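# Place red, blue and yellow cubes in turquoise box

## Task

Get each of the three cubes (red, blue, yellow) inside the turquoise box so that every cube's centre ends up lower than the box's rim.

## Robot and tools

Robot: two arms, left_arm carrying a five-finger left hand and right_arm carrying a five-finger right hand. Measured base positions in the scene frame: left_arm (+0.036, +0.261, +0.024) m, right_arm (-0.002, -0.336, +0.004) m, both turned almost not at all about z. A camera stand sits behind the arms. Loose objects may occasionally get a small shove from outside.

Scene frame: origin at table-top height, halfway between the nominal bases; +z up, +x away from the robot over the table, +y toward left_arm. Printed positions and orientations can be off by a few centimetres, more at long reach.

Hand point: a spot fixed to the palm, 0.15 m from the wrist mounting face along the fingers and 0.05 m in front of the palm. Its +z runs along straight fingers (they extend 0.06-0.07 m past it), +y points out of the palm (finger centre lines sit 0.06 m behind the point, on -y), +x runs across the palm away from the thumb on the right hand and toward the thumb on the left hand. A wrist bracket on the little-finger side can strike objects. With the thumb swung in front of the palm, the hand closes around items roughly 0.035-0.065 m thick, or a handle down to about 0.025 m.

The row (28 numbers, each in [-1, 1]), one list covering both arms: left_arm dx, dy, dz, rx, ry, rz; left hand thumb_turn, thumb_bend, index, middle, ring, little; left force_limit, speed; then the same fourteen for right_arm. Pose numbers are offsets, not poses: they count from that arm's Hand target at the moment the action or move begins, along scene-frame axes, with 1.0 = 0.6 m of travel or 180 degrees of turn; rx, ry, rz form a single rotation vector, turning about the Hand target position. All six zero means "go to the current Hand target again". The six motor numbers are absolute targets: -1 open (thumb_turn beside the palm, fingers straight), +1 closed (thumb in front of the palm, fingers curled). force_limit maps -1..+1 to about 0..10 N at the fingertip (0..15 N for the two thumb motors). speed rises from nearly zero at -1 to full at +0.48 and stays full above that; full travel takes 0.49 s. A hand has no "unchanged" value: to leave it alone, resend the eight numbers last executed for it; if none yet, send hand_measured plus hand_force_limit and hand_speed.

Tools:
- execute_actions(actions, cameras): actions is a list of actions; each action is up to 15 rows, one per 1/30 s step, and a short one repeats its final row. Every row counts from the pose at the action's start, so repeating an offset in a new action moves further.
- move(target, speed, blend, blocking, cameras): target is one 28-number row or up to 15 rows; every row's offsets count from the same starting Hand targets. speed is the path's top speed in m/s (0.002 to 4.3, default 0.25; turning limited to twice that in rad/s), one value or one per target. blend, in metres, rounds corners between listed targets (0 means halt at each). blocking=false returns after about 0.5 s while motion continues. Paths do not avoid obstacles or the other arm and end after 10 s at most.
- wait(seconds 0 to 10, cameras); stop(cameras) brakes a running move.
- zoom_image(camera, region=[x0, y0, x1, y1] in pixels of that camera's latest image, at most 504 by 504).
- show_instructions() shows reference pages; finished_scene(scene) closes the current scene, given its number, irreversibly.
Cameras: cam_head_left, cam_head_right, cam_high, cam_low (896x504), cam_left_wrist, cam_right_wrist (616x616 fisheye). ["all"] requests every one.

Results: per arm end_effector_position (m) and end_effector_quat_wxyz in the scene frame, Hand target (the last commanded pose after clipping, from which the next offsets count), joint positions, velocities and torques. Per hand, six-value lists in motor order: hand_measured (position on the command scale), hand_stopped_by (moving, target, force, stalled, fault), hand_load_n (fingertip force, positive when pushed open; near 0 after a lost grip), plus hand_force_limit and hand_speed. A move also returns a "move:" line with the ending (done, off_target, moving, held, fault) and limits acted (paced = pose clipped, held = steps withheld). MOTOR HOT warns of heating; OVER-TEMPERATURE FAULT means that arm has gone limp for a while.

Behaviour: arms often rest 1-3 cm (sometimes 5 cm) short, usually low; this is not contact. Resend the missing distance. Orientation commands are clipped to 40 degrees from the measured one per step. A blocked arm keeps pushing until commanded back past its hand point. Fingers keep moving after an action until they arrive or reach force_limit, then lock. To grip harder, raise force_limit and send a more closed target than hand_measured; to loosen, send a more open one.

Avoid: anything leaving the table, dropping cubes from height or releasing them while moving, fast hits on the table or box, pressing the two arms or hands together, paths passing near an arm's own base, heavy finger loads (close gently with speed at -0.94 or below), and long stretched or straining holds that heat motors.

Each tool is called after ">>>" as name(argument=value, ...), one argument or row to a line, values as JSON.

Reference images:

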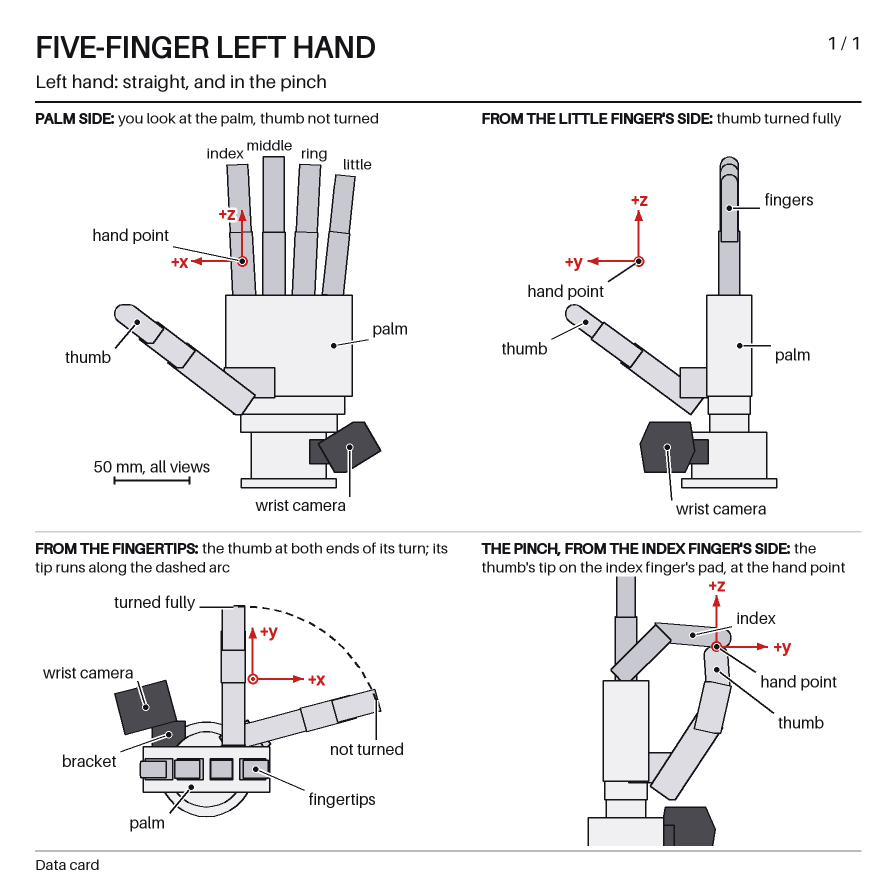

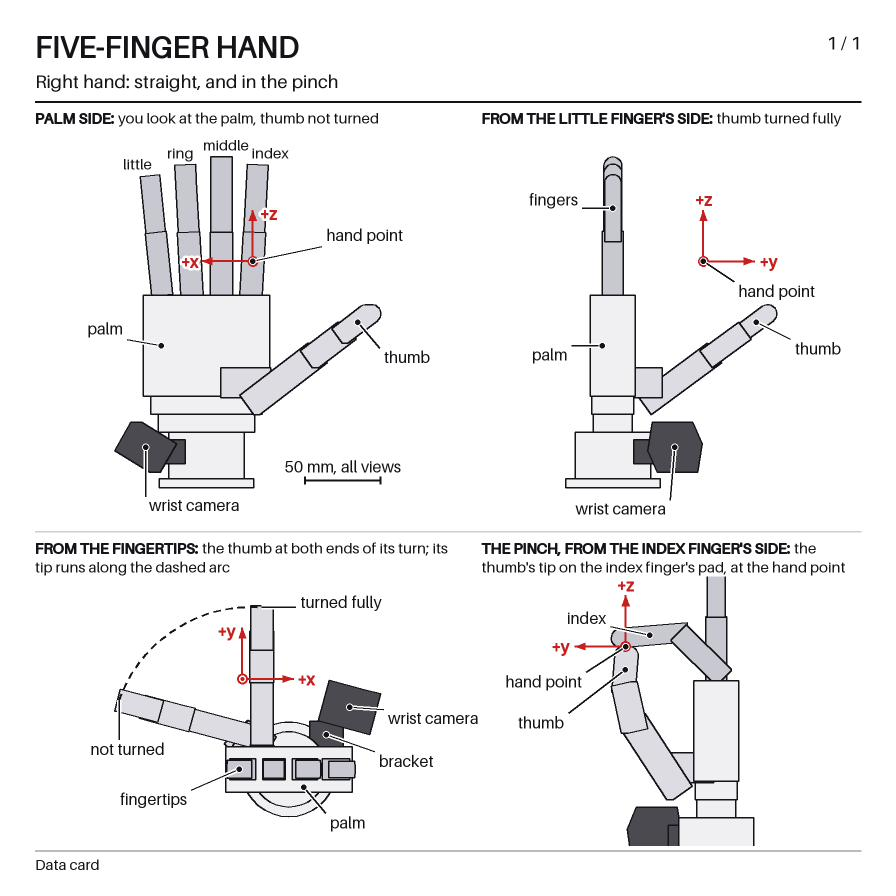

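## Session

>>> execute_actions(
  actions=[],
)

>>> zoom_image(
  camera="cam_head_left",
  region=[250, 190, 550, 350],
)

>>> zoom_image(
  camera="cam_high",
  region=[390, 100, 690, 380],
)

Scene clock: 0.00 s.
left_arm: end_effector_position=(+0.6358, +0.3372, +0.1786) hand_measured=(-1.000, -1.000, -1.000, -1.000, -1.000, -1.000) hand_load_n=(+0.5, +0.0, +0.0, +0.0, +0.0, +0.0) hand_stopped_by=(target, target, target, target, target, target) hand_force_limit=0.00 hand_speed=-0.80 end_effector_quat_wxyz=(+0.192, -0.216, +0.786, -0.546) | right_arm: end_effector_position=(+0.0484, +0.1263, +0.3599) hand_measured=(-1.000, -1.000, -1.000, -1.000, -1.000, -1.000) hand_load_n=(+0.0, +0.0, +0.0, +0.0, +0.0, +0.0) hand_stopped_by=(target, target, target, target, target, target) hand_force_limit=0.00 hand_speed=-0.80 end_effector_quat_wxyz=(-0.173, +0.935, -0.256, +0.175)
Joint positions: left_arm=[0.413 1.824 1.453 -0.677 1.179 1.083] | right_arm=[1.586 1.506 1.816 -1.603 0.418 0.432]
Joint velocities: within noise
Joint torques (N m): no reading
Heat: left arm: hottest elbow 34 °C; right arm: hottest elbow 35 °C.
Hand target: left_arm +0.6442, +0.3407, +0.1926; +0.206, -0.206, +0.787, -0.544 | right_arm +0.0486, +0.1305, +0.3712; -0.187, +0.932, -0.259, +0.172

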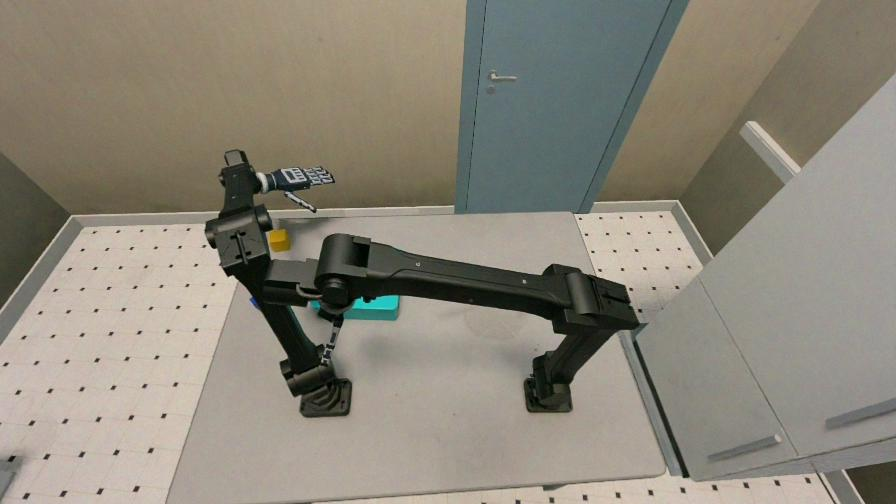

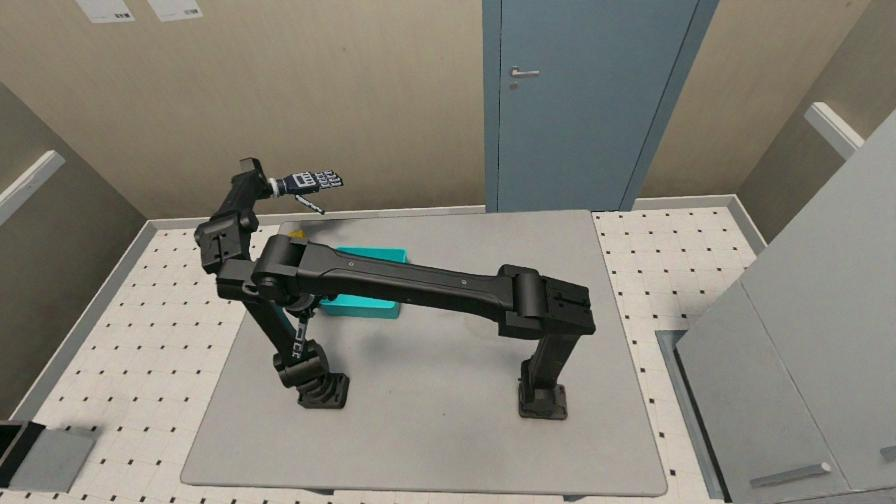

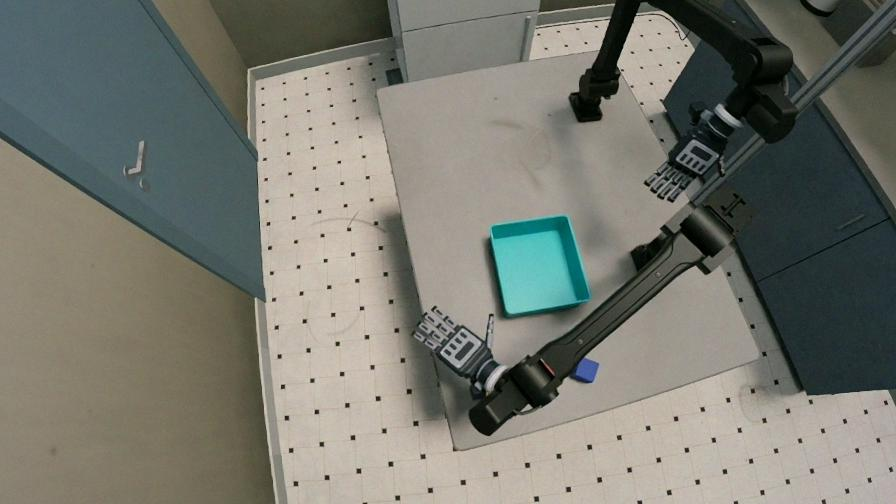

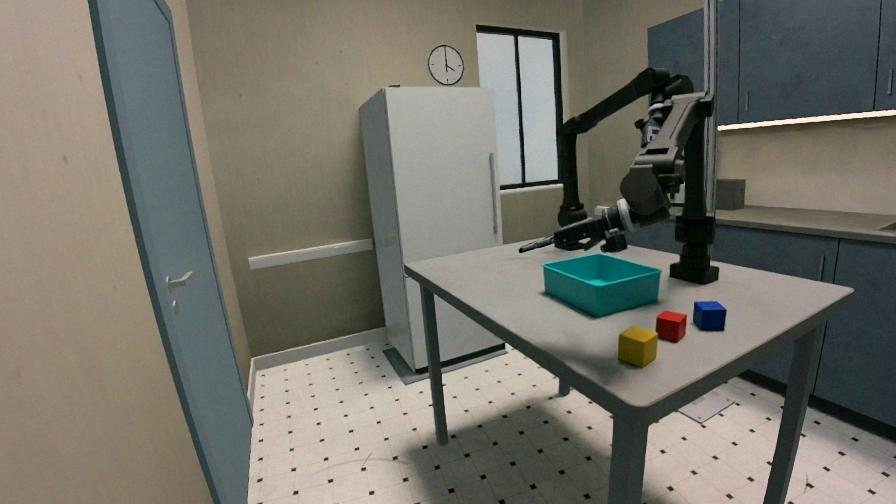

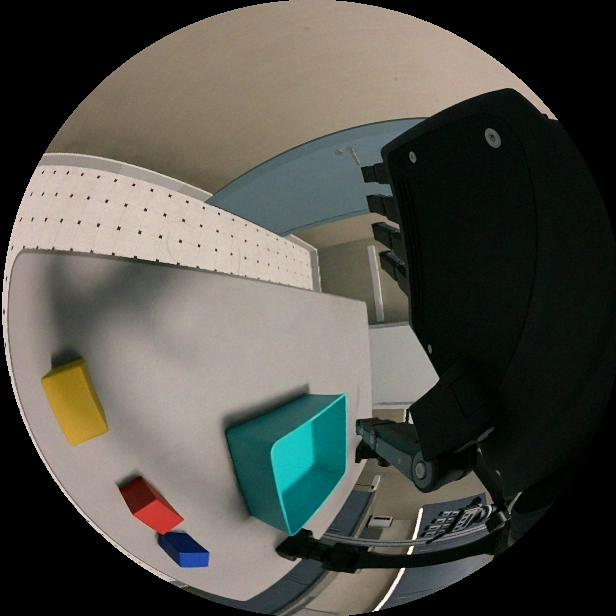

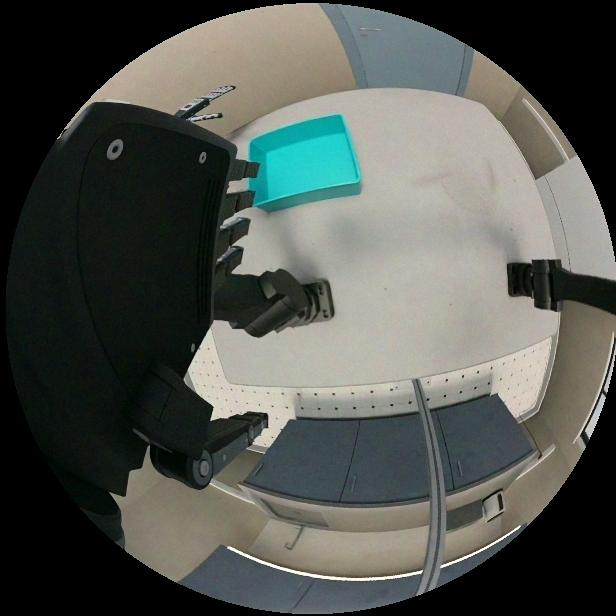

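Scaled by 1.680 from the camera's 896x504 image, which has a finer 1280x720 frame.

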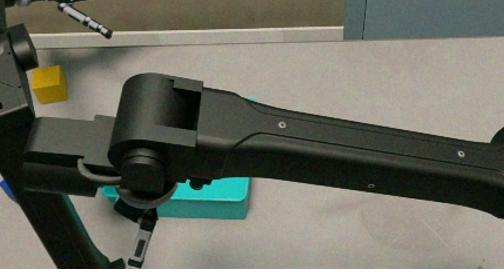

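Scaled by 1.680 from the camera's 896x504 image, which has a finer 1280x720 frame.

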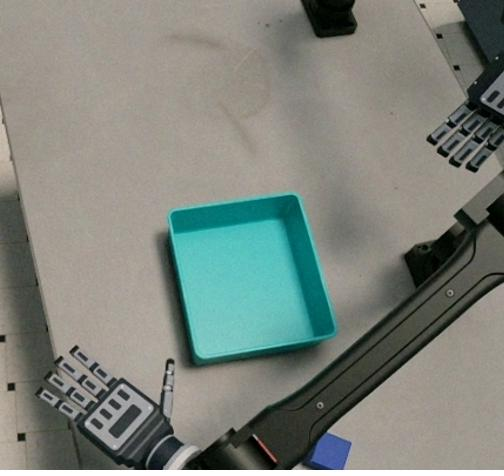

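>>> move(
  target=[0,0,0,0,0,0,-1,-1,-1,-1,-1,-1,0,-0.8, 0.502,-0.634,-0.08,0,0,0,-1,-1,-1,-1,-1,-1,0,-0.8],
  speed=0.3,
  cameras=["all"],
)

>>> zoom_image(
  camera="cam_head_left",
  region=[230, 190, 430, 350],
)

>>> zoom_image(
  camera="cam_high",
  region=[440, 200, 640, 440],
)

>>> zoom_image(
  camera="cam_head_right",
  region=[230, 190, 430, 350],
)

>>> zoom_image(
  camera="cam_low",
  region=[540, 240, 760, 380],
)

Scene clock: 8.40 s.
left_arm: end_effector_position=(+0.6358, +0.3372, +0.1786) hand_measured=(-1.000, -1.000, -1.000, -1.000, -1.000, -1.000) hand_load_n=(+0.0, +0.0, +0.0, +0.0, +0.0, +0.0) hand_stopped_by=(target, target, target, target, target, target) hand_force_limit=0.00 hand_speed=-0.80 end_effector_quat_wxyz=(+0.192, -0.216, +0.786, -0.546) | right_arm: end_effector_position=(+0.3397, -0.2475, +0.3136) hand_measured=(-1.000, -1.000, -1.000, -1.000, -1.000, -1.000) hand_load_n=(+0.0, +0.0, +0.0, +0.0, +0.0, +0.0) hand_stopped_by=(target, target, target, target, target, target) hand_force_limit=0.00 hand_speed=-0.80 end_effector_quat_wxyz=(-0.181, +0.935, -0.262, +0.159)
Joint positions: left_arm=[0.413 1.824 1.453 -0.677 1.179 1.083] | right_arm=[0.276 1.12 1.325 -1.317 -0.166 -0.769]
Joint torques (N m): left_arm=[-1.32 -15.74 11.74 1.01 0.66 0.01] | right_arm=[-0.85 -4.78 12.04 0.8 -0.24 -0.1]
Heat: left arm: hottest elbow 36 °C; right arm: hottest elbow 36 °C.
Hand target: left_arm +0.6442, +0.3407, +0.1926; +0.206, -0.206, +0.787, -0.544 | right_arm +0.3498, -0.2500, +0.3233; -0.187, +0.932, -0.259, +0.172
Off the commanded pose: left_arm 0.017 m, 2 deg | right_arm 0.014 m, 2 deg.
move: off_target (left_arm, right_arm)

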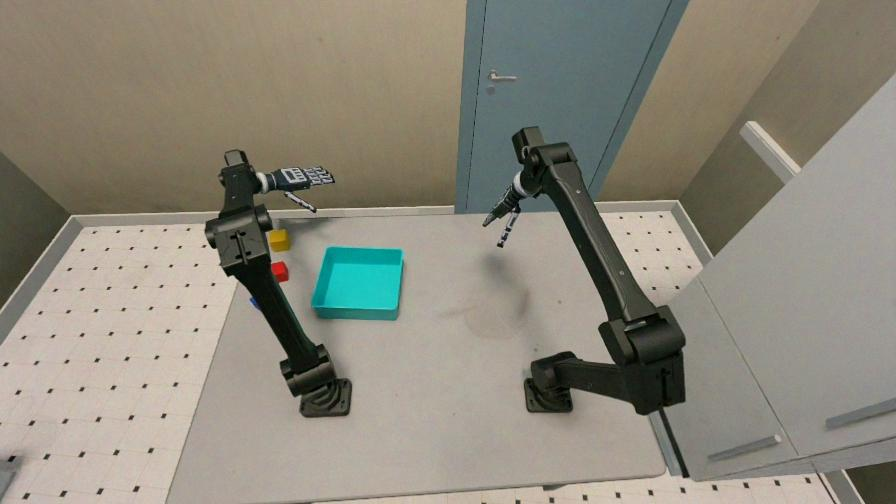

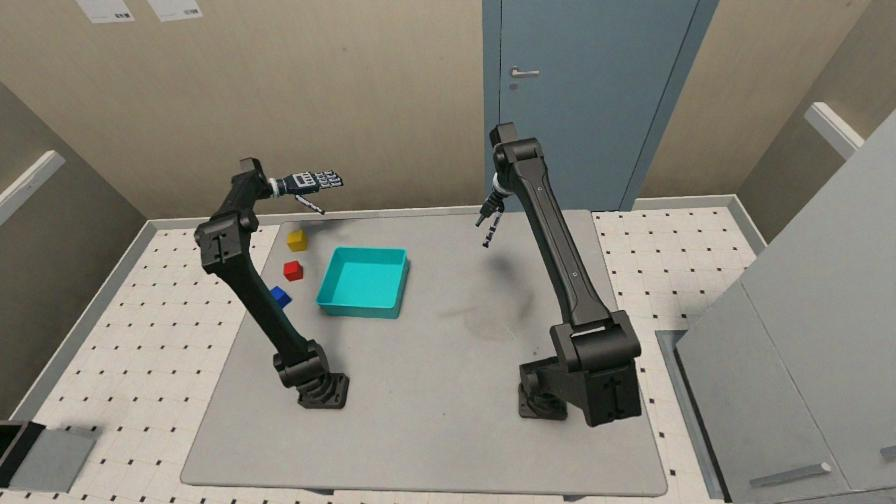

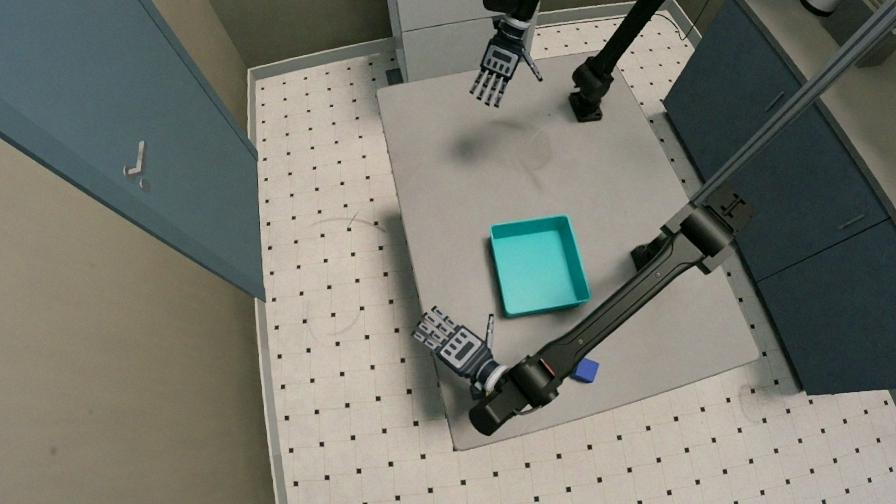

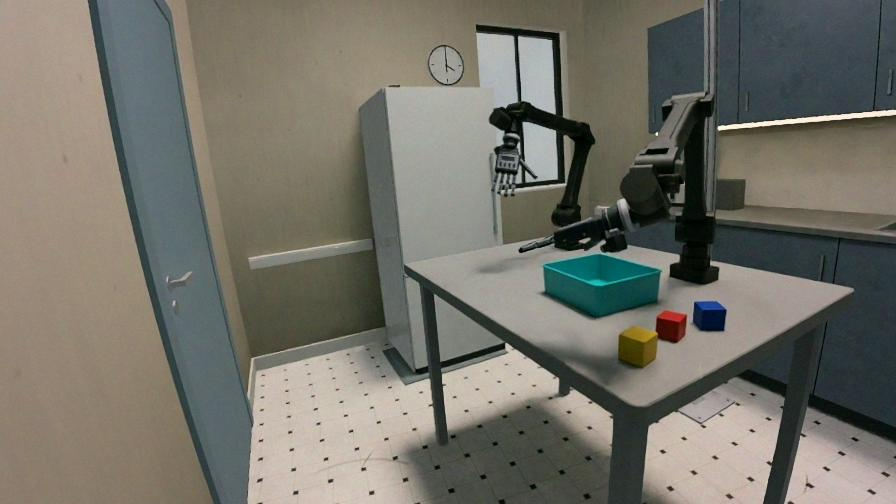

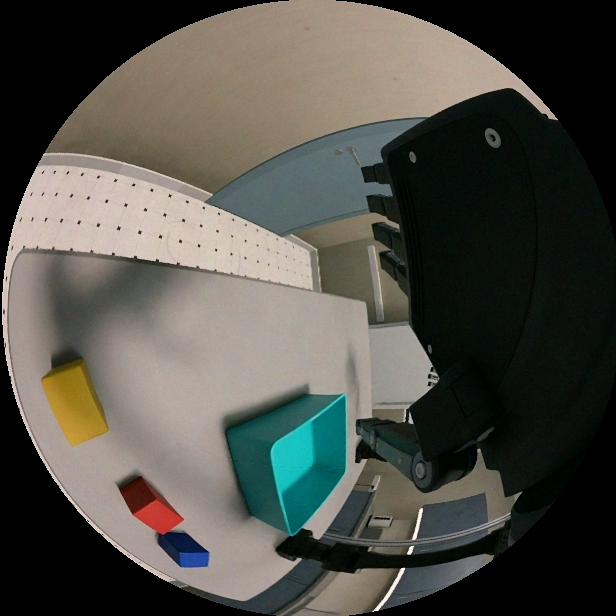

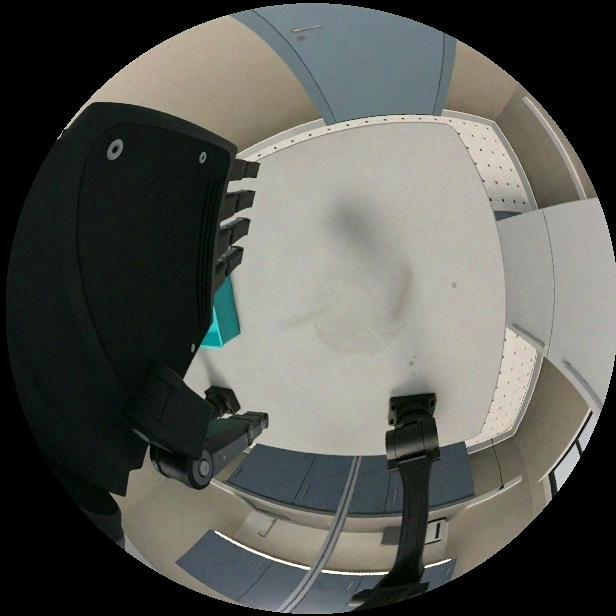

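Scaled by 2.520 from the camera's 896x504 image, which has a finer 1280x720 frame.

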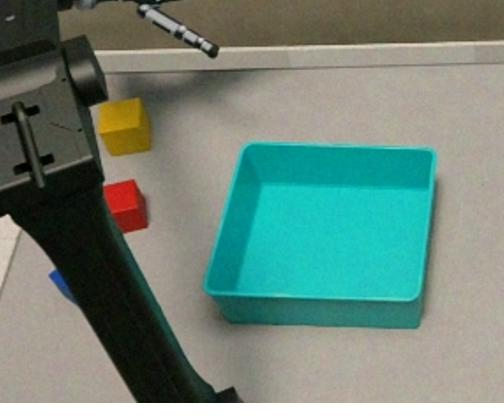

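Scaled by 2.100 from the camera's 896x504 image, which has a finer 1280x720 frame.

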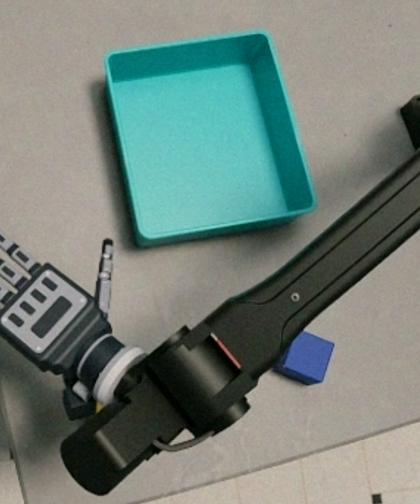

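Scaled by 2.520 from the camera's 896x504 image, which has a finer 1280x720 frame.

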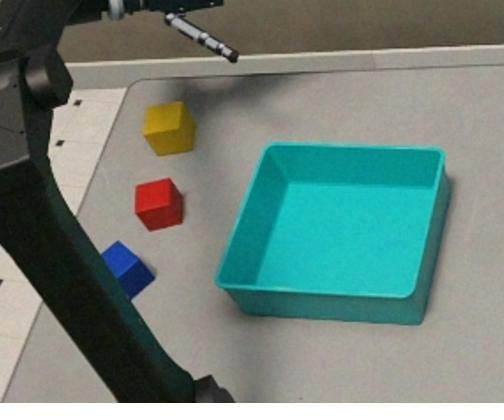

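Scaled by 2.291 from the camera's 896x504 image, which has a finer 1280x720 frame.

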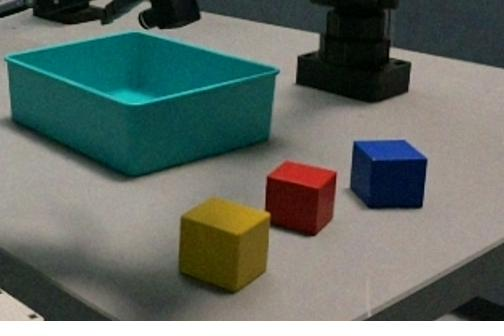

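>>> move(
  target=[-0.0863,0.2107,-0.071,0.0106,0.1295,0.4093,1,-1,-0.35,-0.35,-0.35,0.9,-0.1,0.1, 0,0,0,0,0,0,-1,-1,-1,-1,-1,-1,0,-0.8],
  speed=0.3,
  cameras=["all"],
)

>>> zoom_image(
  camera="cam_head_left",
  region=[210, 190, 410, 350],
)

>>> zoom_image(
  camera="cam_high",
  region=[440, 200, 640, 440],
)

>>> zoom_image(
  camera="cam_left_wrist",
  region=[50, 200, 350, 500],
)

Scene clock: 41.60 s.
left_arm: end_effector_position=(+0.5921, +0.4705, +0.1411) hand_measured=(+1.000, -1.000, -0.350, -0.350, -0.350, +0.900) hand_load_n=(+0.0, +0.0, +0.0, +0.0, +0.0, +0.0) hand_stopped_by=(target, target, target, target, target, target) hand_force_limit=-0.10 hand_speed=0.10 end_effector_quat_wxyz=(-0.337, +0.728, -0.543, +0.248) | right_arm: end_effector_position=(+0.3397, -0.2475, +0.3136) hand_measured=(-1.000, -1.000, -1.000, -1.000, -1.000, -1.000) hand_load_n=(+0.0, +0.0, +0.0, +0.0, +0.0, +0.0) hand_stopped_by=(target, target, target, target, target, target) hand_force_limit=0.00 hand_speed=-0.80 end_effector_quat_wxyz=(-0.181, +0.935, -0.261, +0.159)
Joint positions: left_arm=[0.447 1.578 1.115 -0.25 0.107 0.1] | right_arm=[0.276 1.12 1.325 -1.317 -0.166 -0.77]
Joint torques (N m): left_arm=[-1.67 -13.92 9.88 1.26 -0.12 -0.08] | right_arm=[-1.14 -4.6 12 0.79 -0.22 -0.1]
Heat: left arm: hottest elbow 39 °C; right arm: hottest elbow 42 °C.
Hand target: left_arm +0.5925, +0.4672, +0.1502; -0.340, +0.729, -0.539, +0.251 | right_arm +0.3498, -0.2499, +0.3233; -0.187, +0.932, -0.259, +0.172
Off the commanded pose: left_arm 0.010 m, 1 deg | right_arm 0.014 m, 2 deg.
move: off_target (right_arm)

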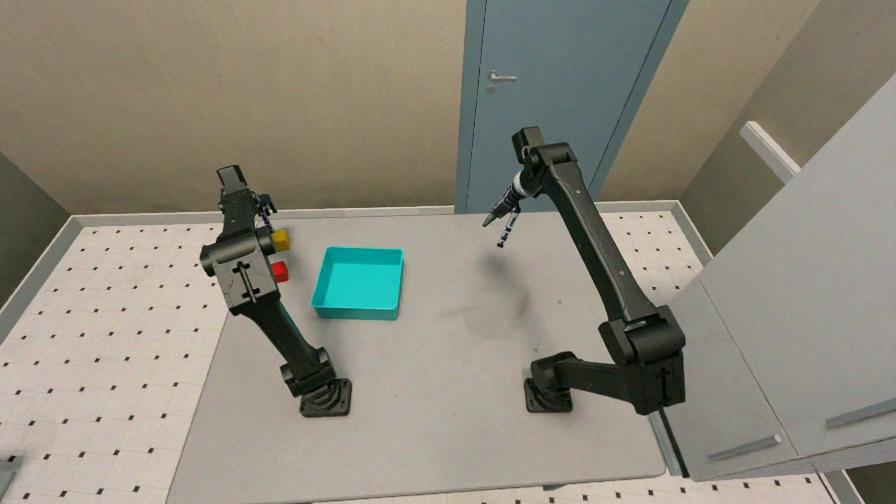

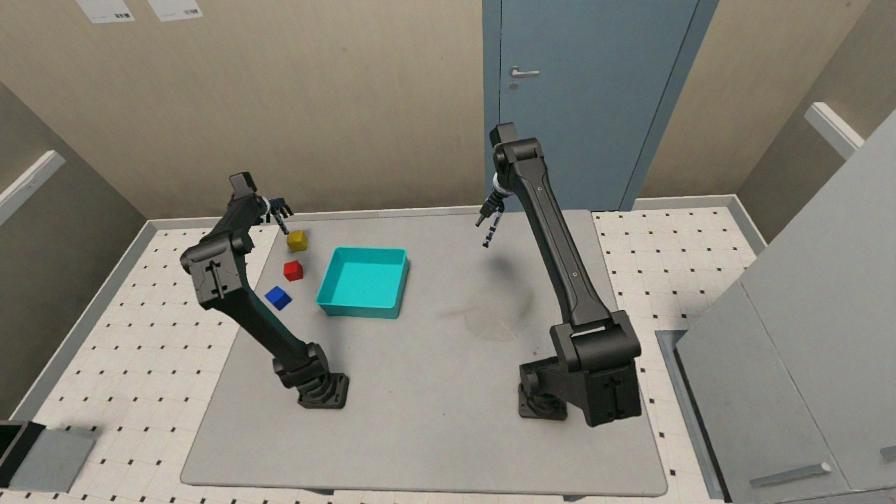

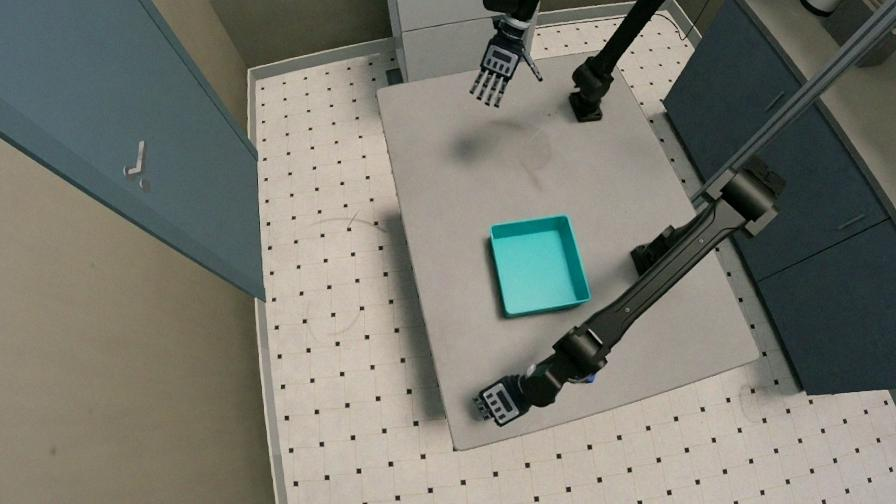

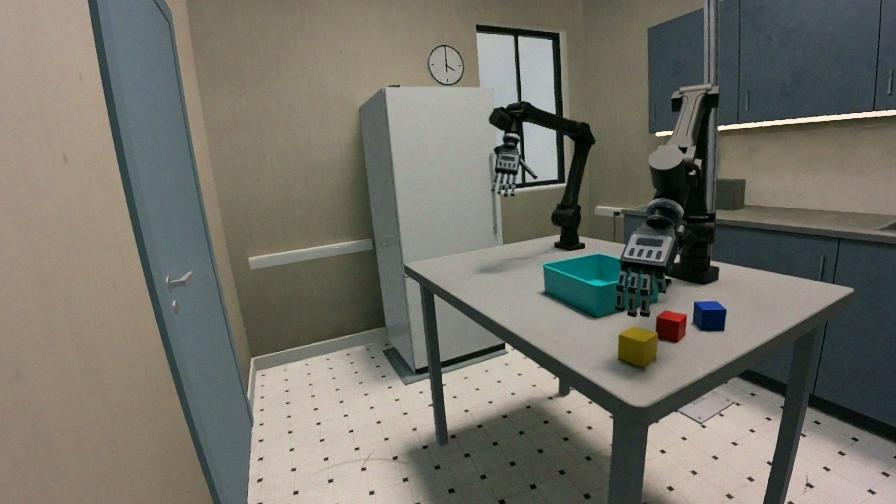

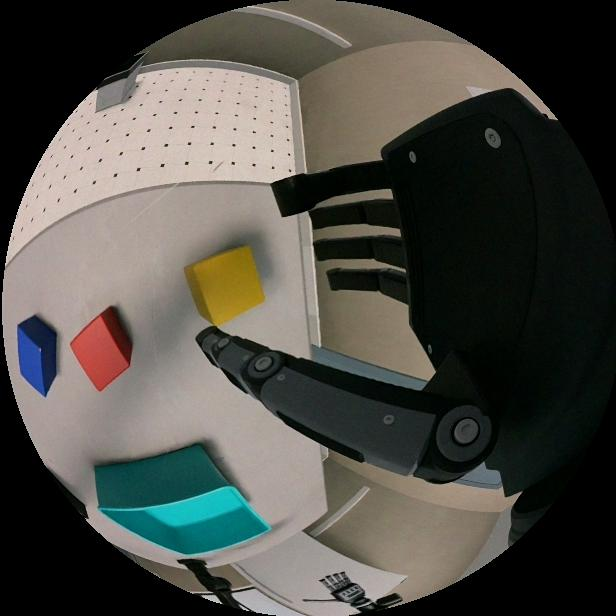

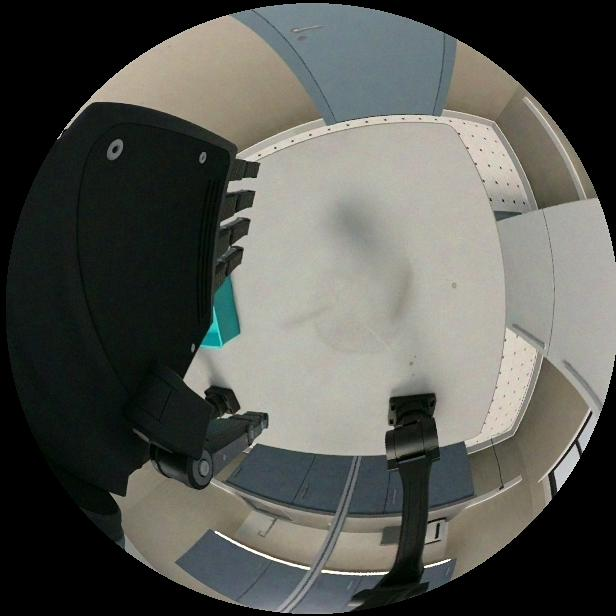

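Scaled by 2.520 from the camera's 896x504 image, which has a finer 1280x720 frame.

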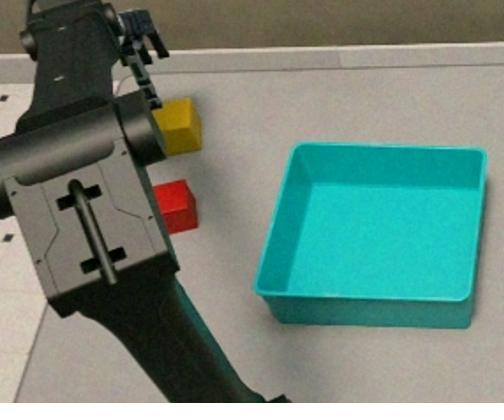

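Scaled by 2.100 from the camera's 896x504 image, which has a finer 1280x720 frame.

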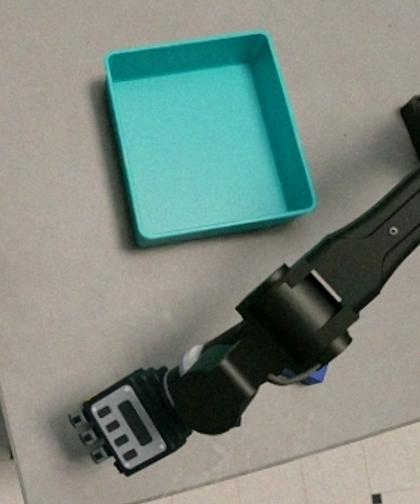

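Scaled by 1.680 from the camera's 616x616 image, which has a finer 880x880 frame.

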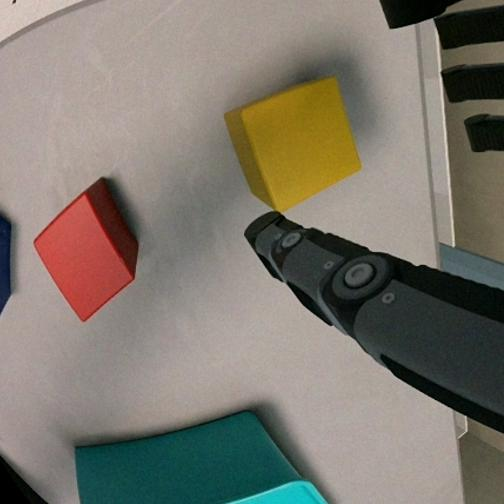

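>>> move(
  target=[
    [0.01,-0.0137,-0.07,0,0,0,1,-1,-0.35,-0.35,-0.35,0.9,-0.1,0.1, 0,0,0,0,0,0,-1,-1,-1,-1,-1,-1,0,-0.8],
    [0.01,-0.0137,-0.17,0,0,0,1,-1,-0.35,-0.35,-0.35,0.9,-0.1,0.1, 0,0,0,0,0,0,-1,-1,-1,-1,-1,-1,0,-0.8],
  ],
  speed=0.12,
  cameras=["cam_head_left","cam_high","cam_low","cam_left_wrist"],
)

>>> zoom_image(
  camera="cam_head_left",
  region=[240, 200, 340, 300],
)

>>> zoom_image(
  camera="cam_low",
  region=[580, 250, 760, 390],
)

Scene clock: 52.80 s.
left_arm: end_effector_position=(+0.5924, +0.4655, +0.0482) hand_measured=(+1.000, -1.000, -0.350, -0.350, -0.350, +0.900) hand_load_n=(+0.0, +0.0, +0.0, +0.0, +0.0, +0.5) hand_stopped_by=(target, target, target, target, target, target) hand_force_limit=-0.10 hand_speed=0.10 end_effector_quat_wxyz=(-0.337, +0.731, -0.540, +0.246) | right_arm: end_effector_position=(+0.3397, -0.2475, +0.3136) hand_measured=(-1.000, -1.000, -1.000, -1.000, -1.000, -1.000) hand_load_n=(+0.0, +0.0, +0.0, +0.0, +0.0, +0.0) hand_stopped_by=(target, target, target, target, target, target) hand_force_limit=0.00 hand_speed=-0.80 end_effector_quat_wxyz=(-0.181, +0.935, -0.261, +0.159)
Joint positions: left_arm=[0.436 1.716 1.002 0 0.092 0.086] | right_arm=[0.276 1.12 1.325 -1.317 -0.166 -0.77]
Joint torques (N m): left_arm=[-2.37 -12.81 8.51 2.29 -0.13 -0.09] | right_arm=[-0.85 -4.72 12 0.81 -0.24 -0.1]
Heat: left arm: hottest elbow 38 °C; right arm: hottest elbow 43 °C.
Hand target: left_arm +0.5985, +0.4589, +0.0482; -0.340, +0.729, -0.539, +0.251 | right_arm +0.3498, -0.2499, +0.3233; -0.187, +0.932, -0.259, +0.172
Off the commanded pose: left_arm 0.009 m, 1 deg | right_arm 0.014 m, 2 deg.
move: off_target (right_arm)
Images, in order (width x height): cam_head_left 896x504, cam_high 896x504, cam_low 896x504, cam_left_wrist 616x616.

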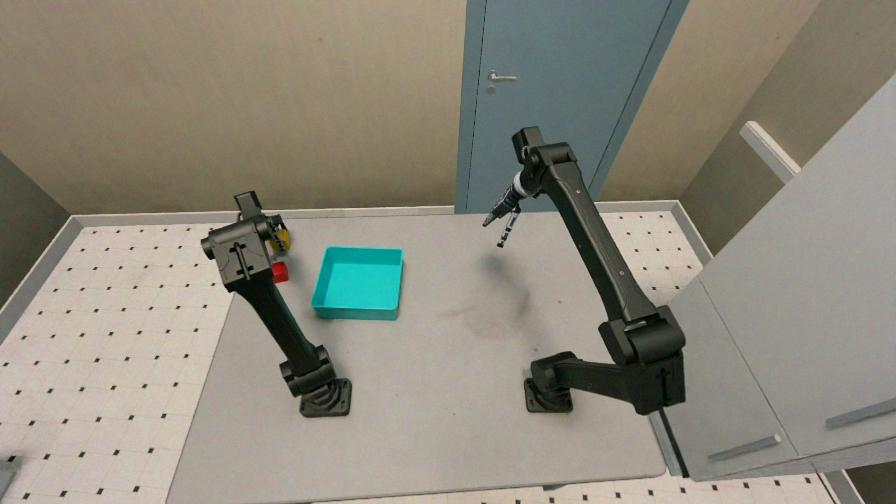

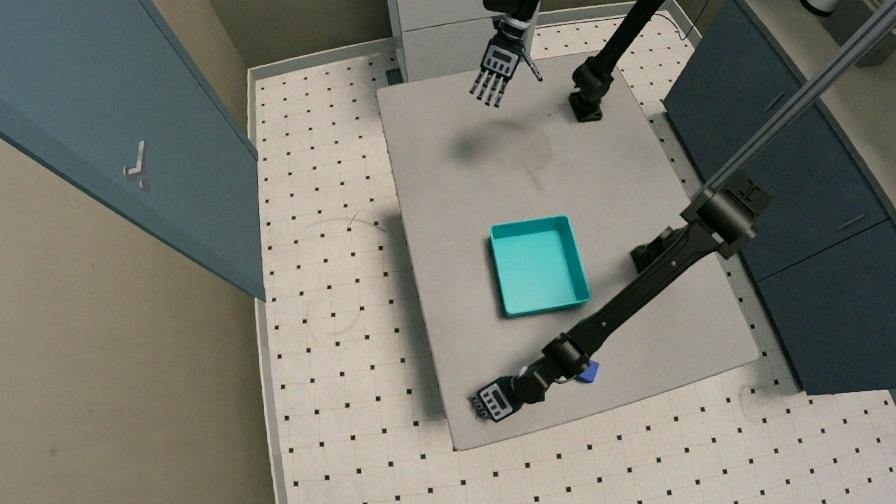

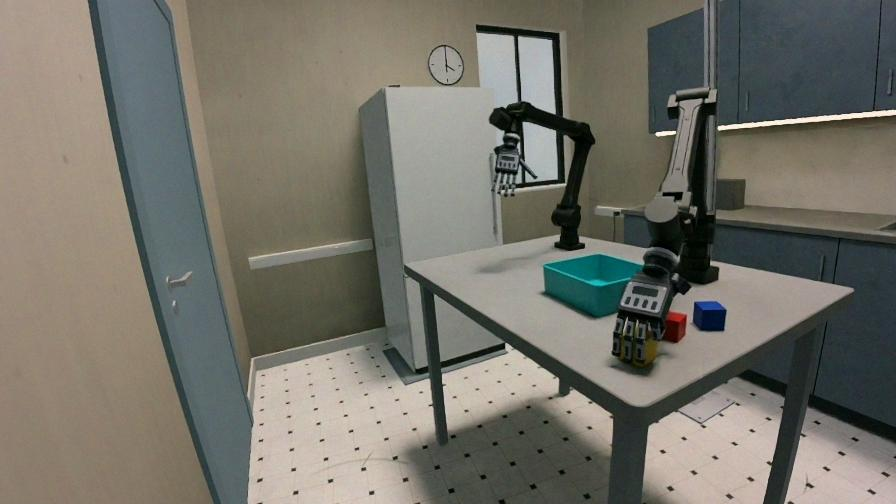

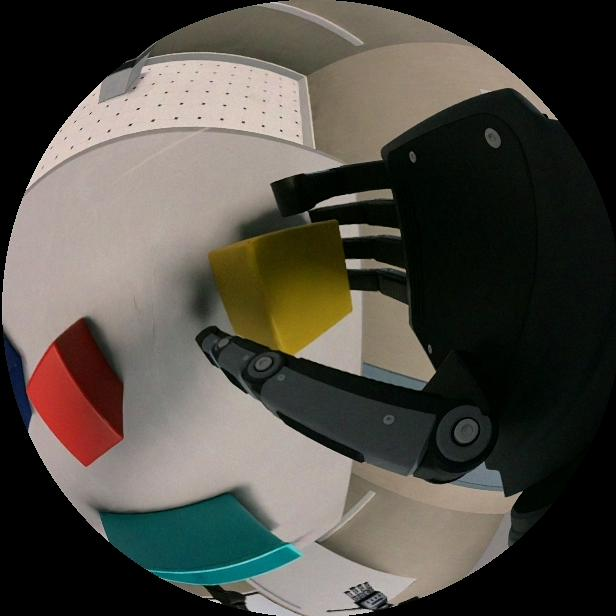

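Scaled by 5.040 from the camera's 896x504 image, which has a finer 1280x720 frame.

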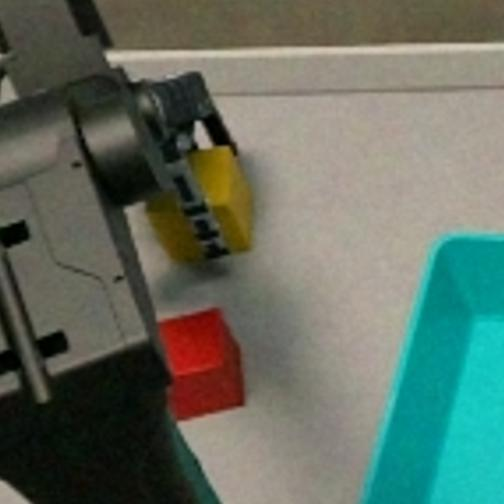

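Scaled by 2.800 from the camera's 896x504 image, which has a finer 1280x720 frame.

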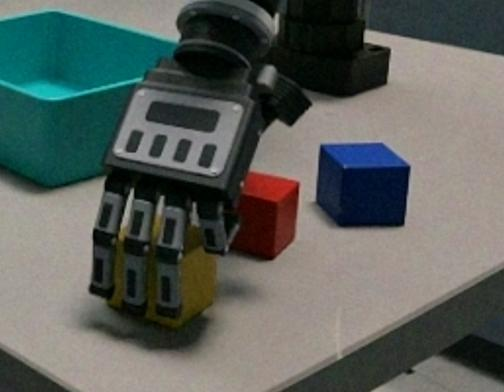

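>>> move(
  target=[0,0,0,0,0,0,1,-1,0.4,0.4,-0.35,0.9,-0.1,-0.88, 0,0,0,0,0,0,-1,-1,-1,-1,-1,-1,0,-0.8],
  speed=0.12,
  cameras=["cam_head_left","cam_left_wrist"],
)

Scene clock: 60.20 s.
left_arm: end_effector_position=(+0.5926, +0.4656, +0.0483) hand_measured=(+1.000, -1.000, +0.048, +0.004, -0.350, +0.900) hand_load_n=(-0.5, +1.0, +6.0, +4.5, +0.0, +0.0) hand_stopped_by=(target, target, force, force, target, target) hand_force_limit=-0.10 hand_speed=-0.88 end_effector_quat_wxyz=(-0.338, +0.731, -0.540, +0.246) | right_arm: end_effector_position=(+0.3397, -0.2475, +0.3136) hand_measured=(-1.000, -1.000, -1.000, -1.000, -1.000, -1.000) hand_load_n=(+0.0, +0.0, +0.0, +0.0, +0.0, +0.0) hand_stopped_by=(target, target, target, target, target, target) hand_force_limit=0.00 hand_speed=-0.80 end_effector_quat_wxyz=(-0.181, +0.935, -0.261, +0.159)
Joint positions: left_arm=[0.436 1.716 1.002 0.001 0.091 0.085] | right_arm=[0.276 1.12 1.325 -1.317 -0.166 -0.77]
Joint torques (N m): left_arm=[-2.26 -12.81 8.5 2.29 -0.12 -0.08] | right_arm=[-1.03 -4.72 12.04 0.91 -0.25 -0.1]
Heat: left arm: hottest elbow 38 °C; right arm: hottest elbow 43 °C.
Hand target: left_arm +0.5985, +0.4589, +0.0482; -0.340, +0.729, -0.539, +0.251 | right_arm +0.3498, -0.2499, +0.3233; -0.187, +0.932, -0.259, +0.172
Off the commanded pose: left_arm 0.009 m, 1 deg | right_arm 0.014 m, 2 deg.
move: off_target (right_arm)
Images, in order (width x height): cam_head_left 896x504, cam_left_wrist 616x616.

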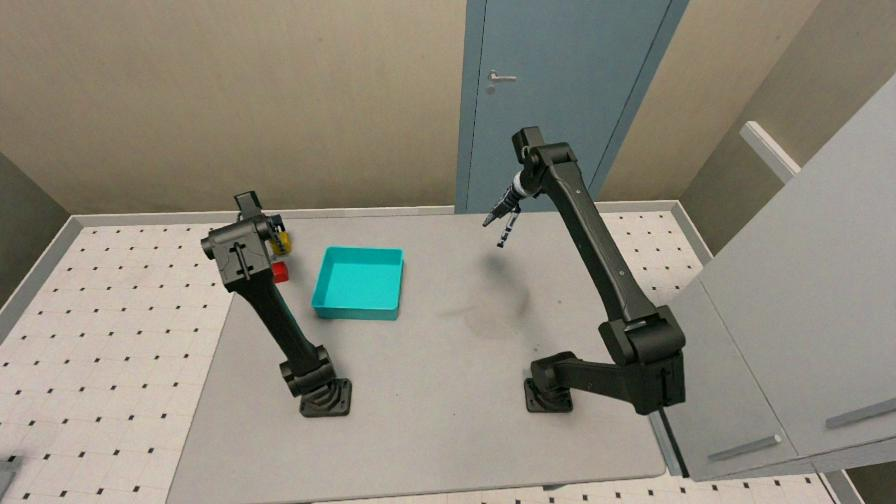

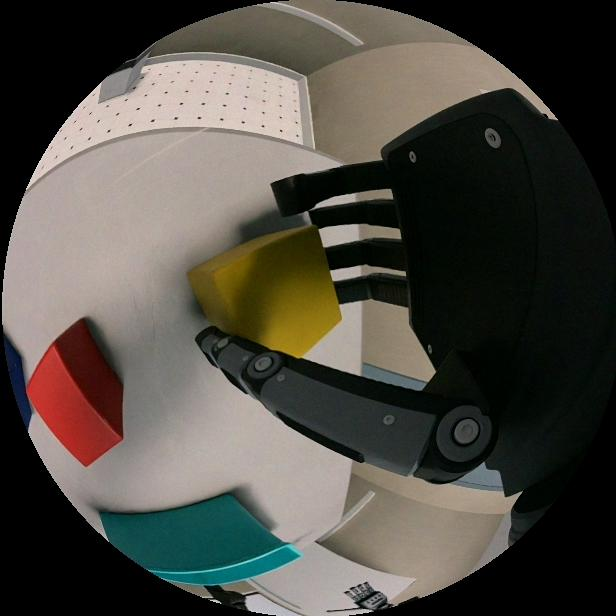

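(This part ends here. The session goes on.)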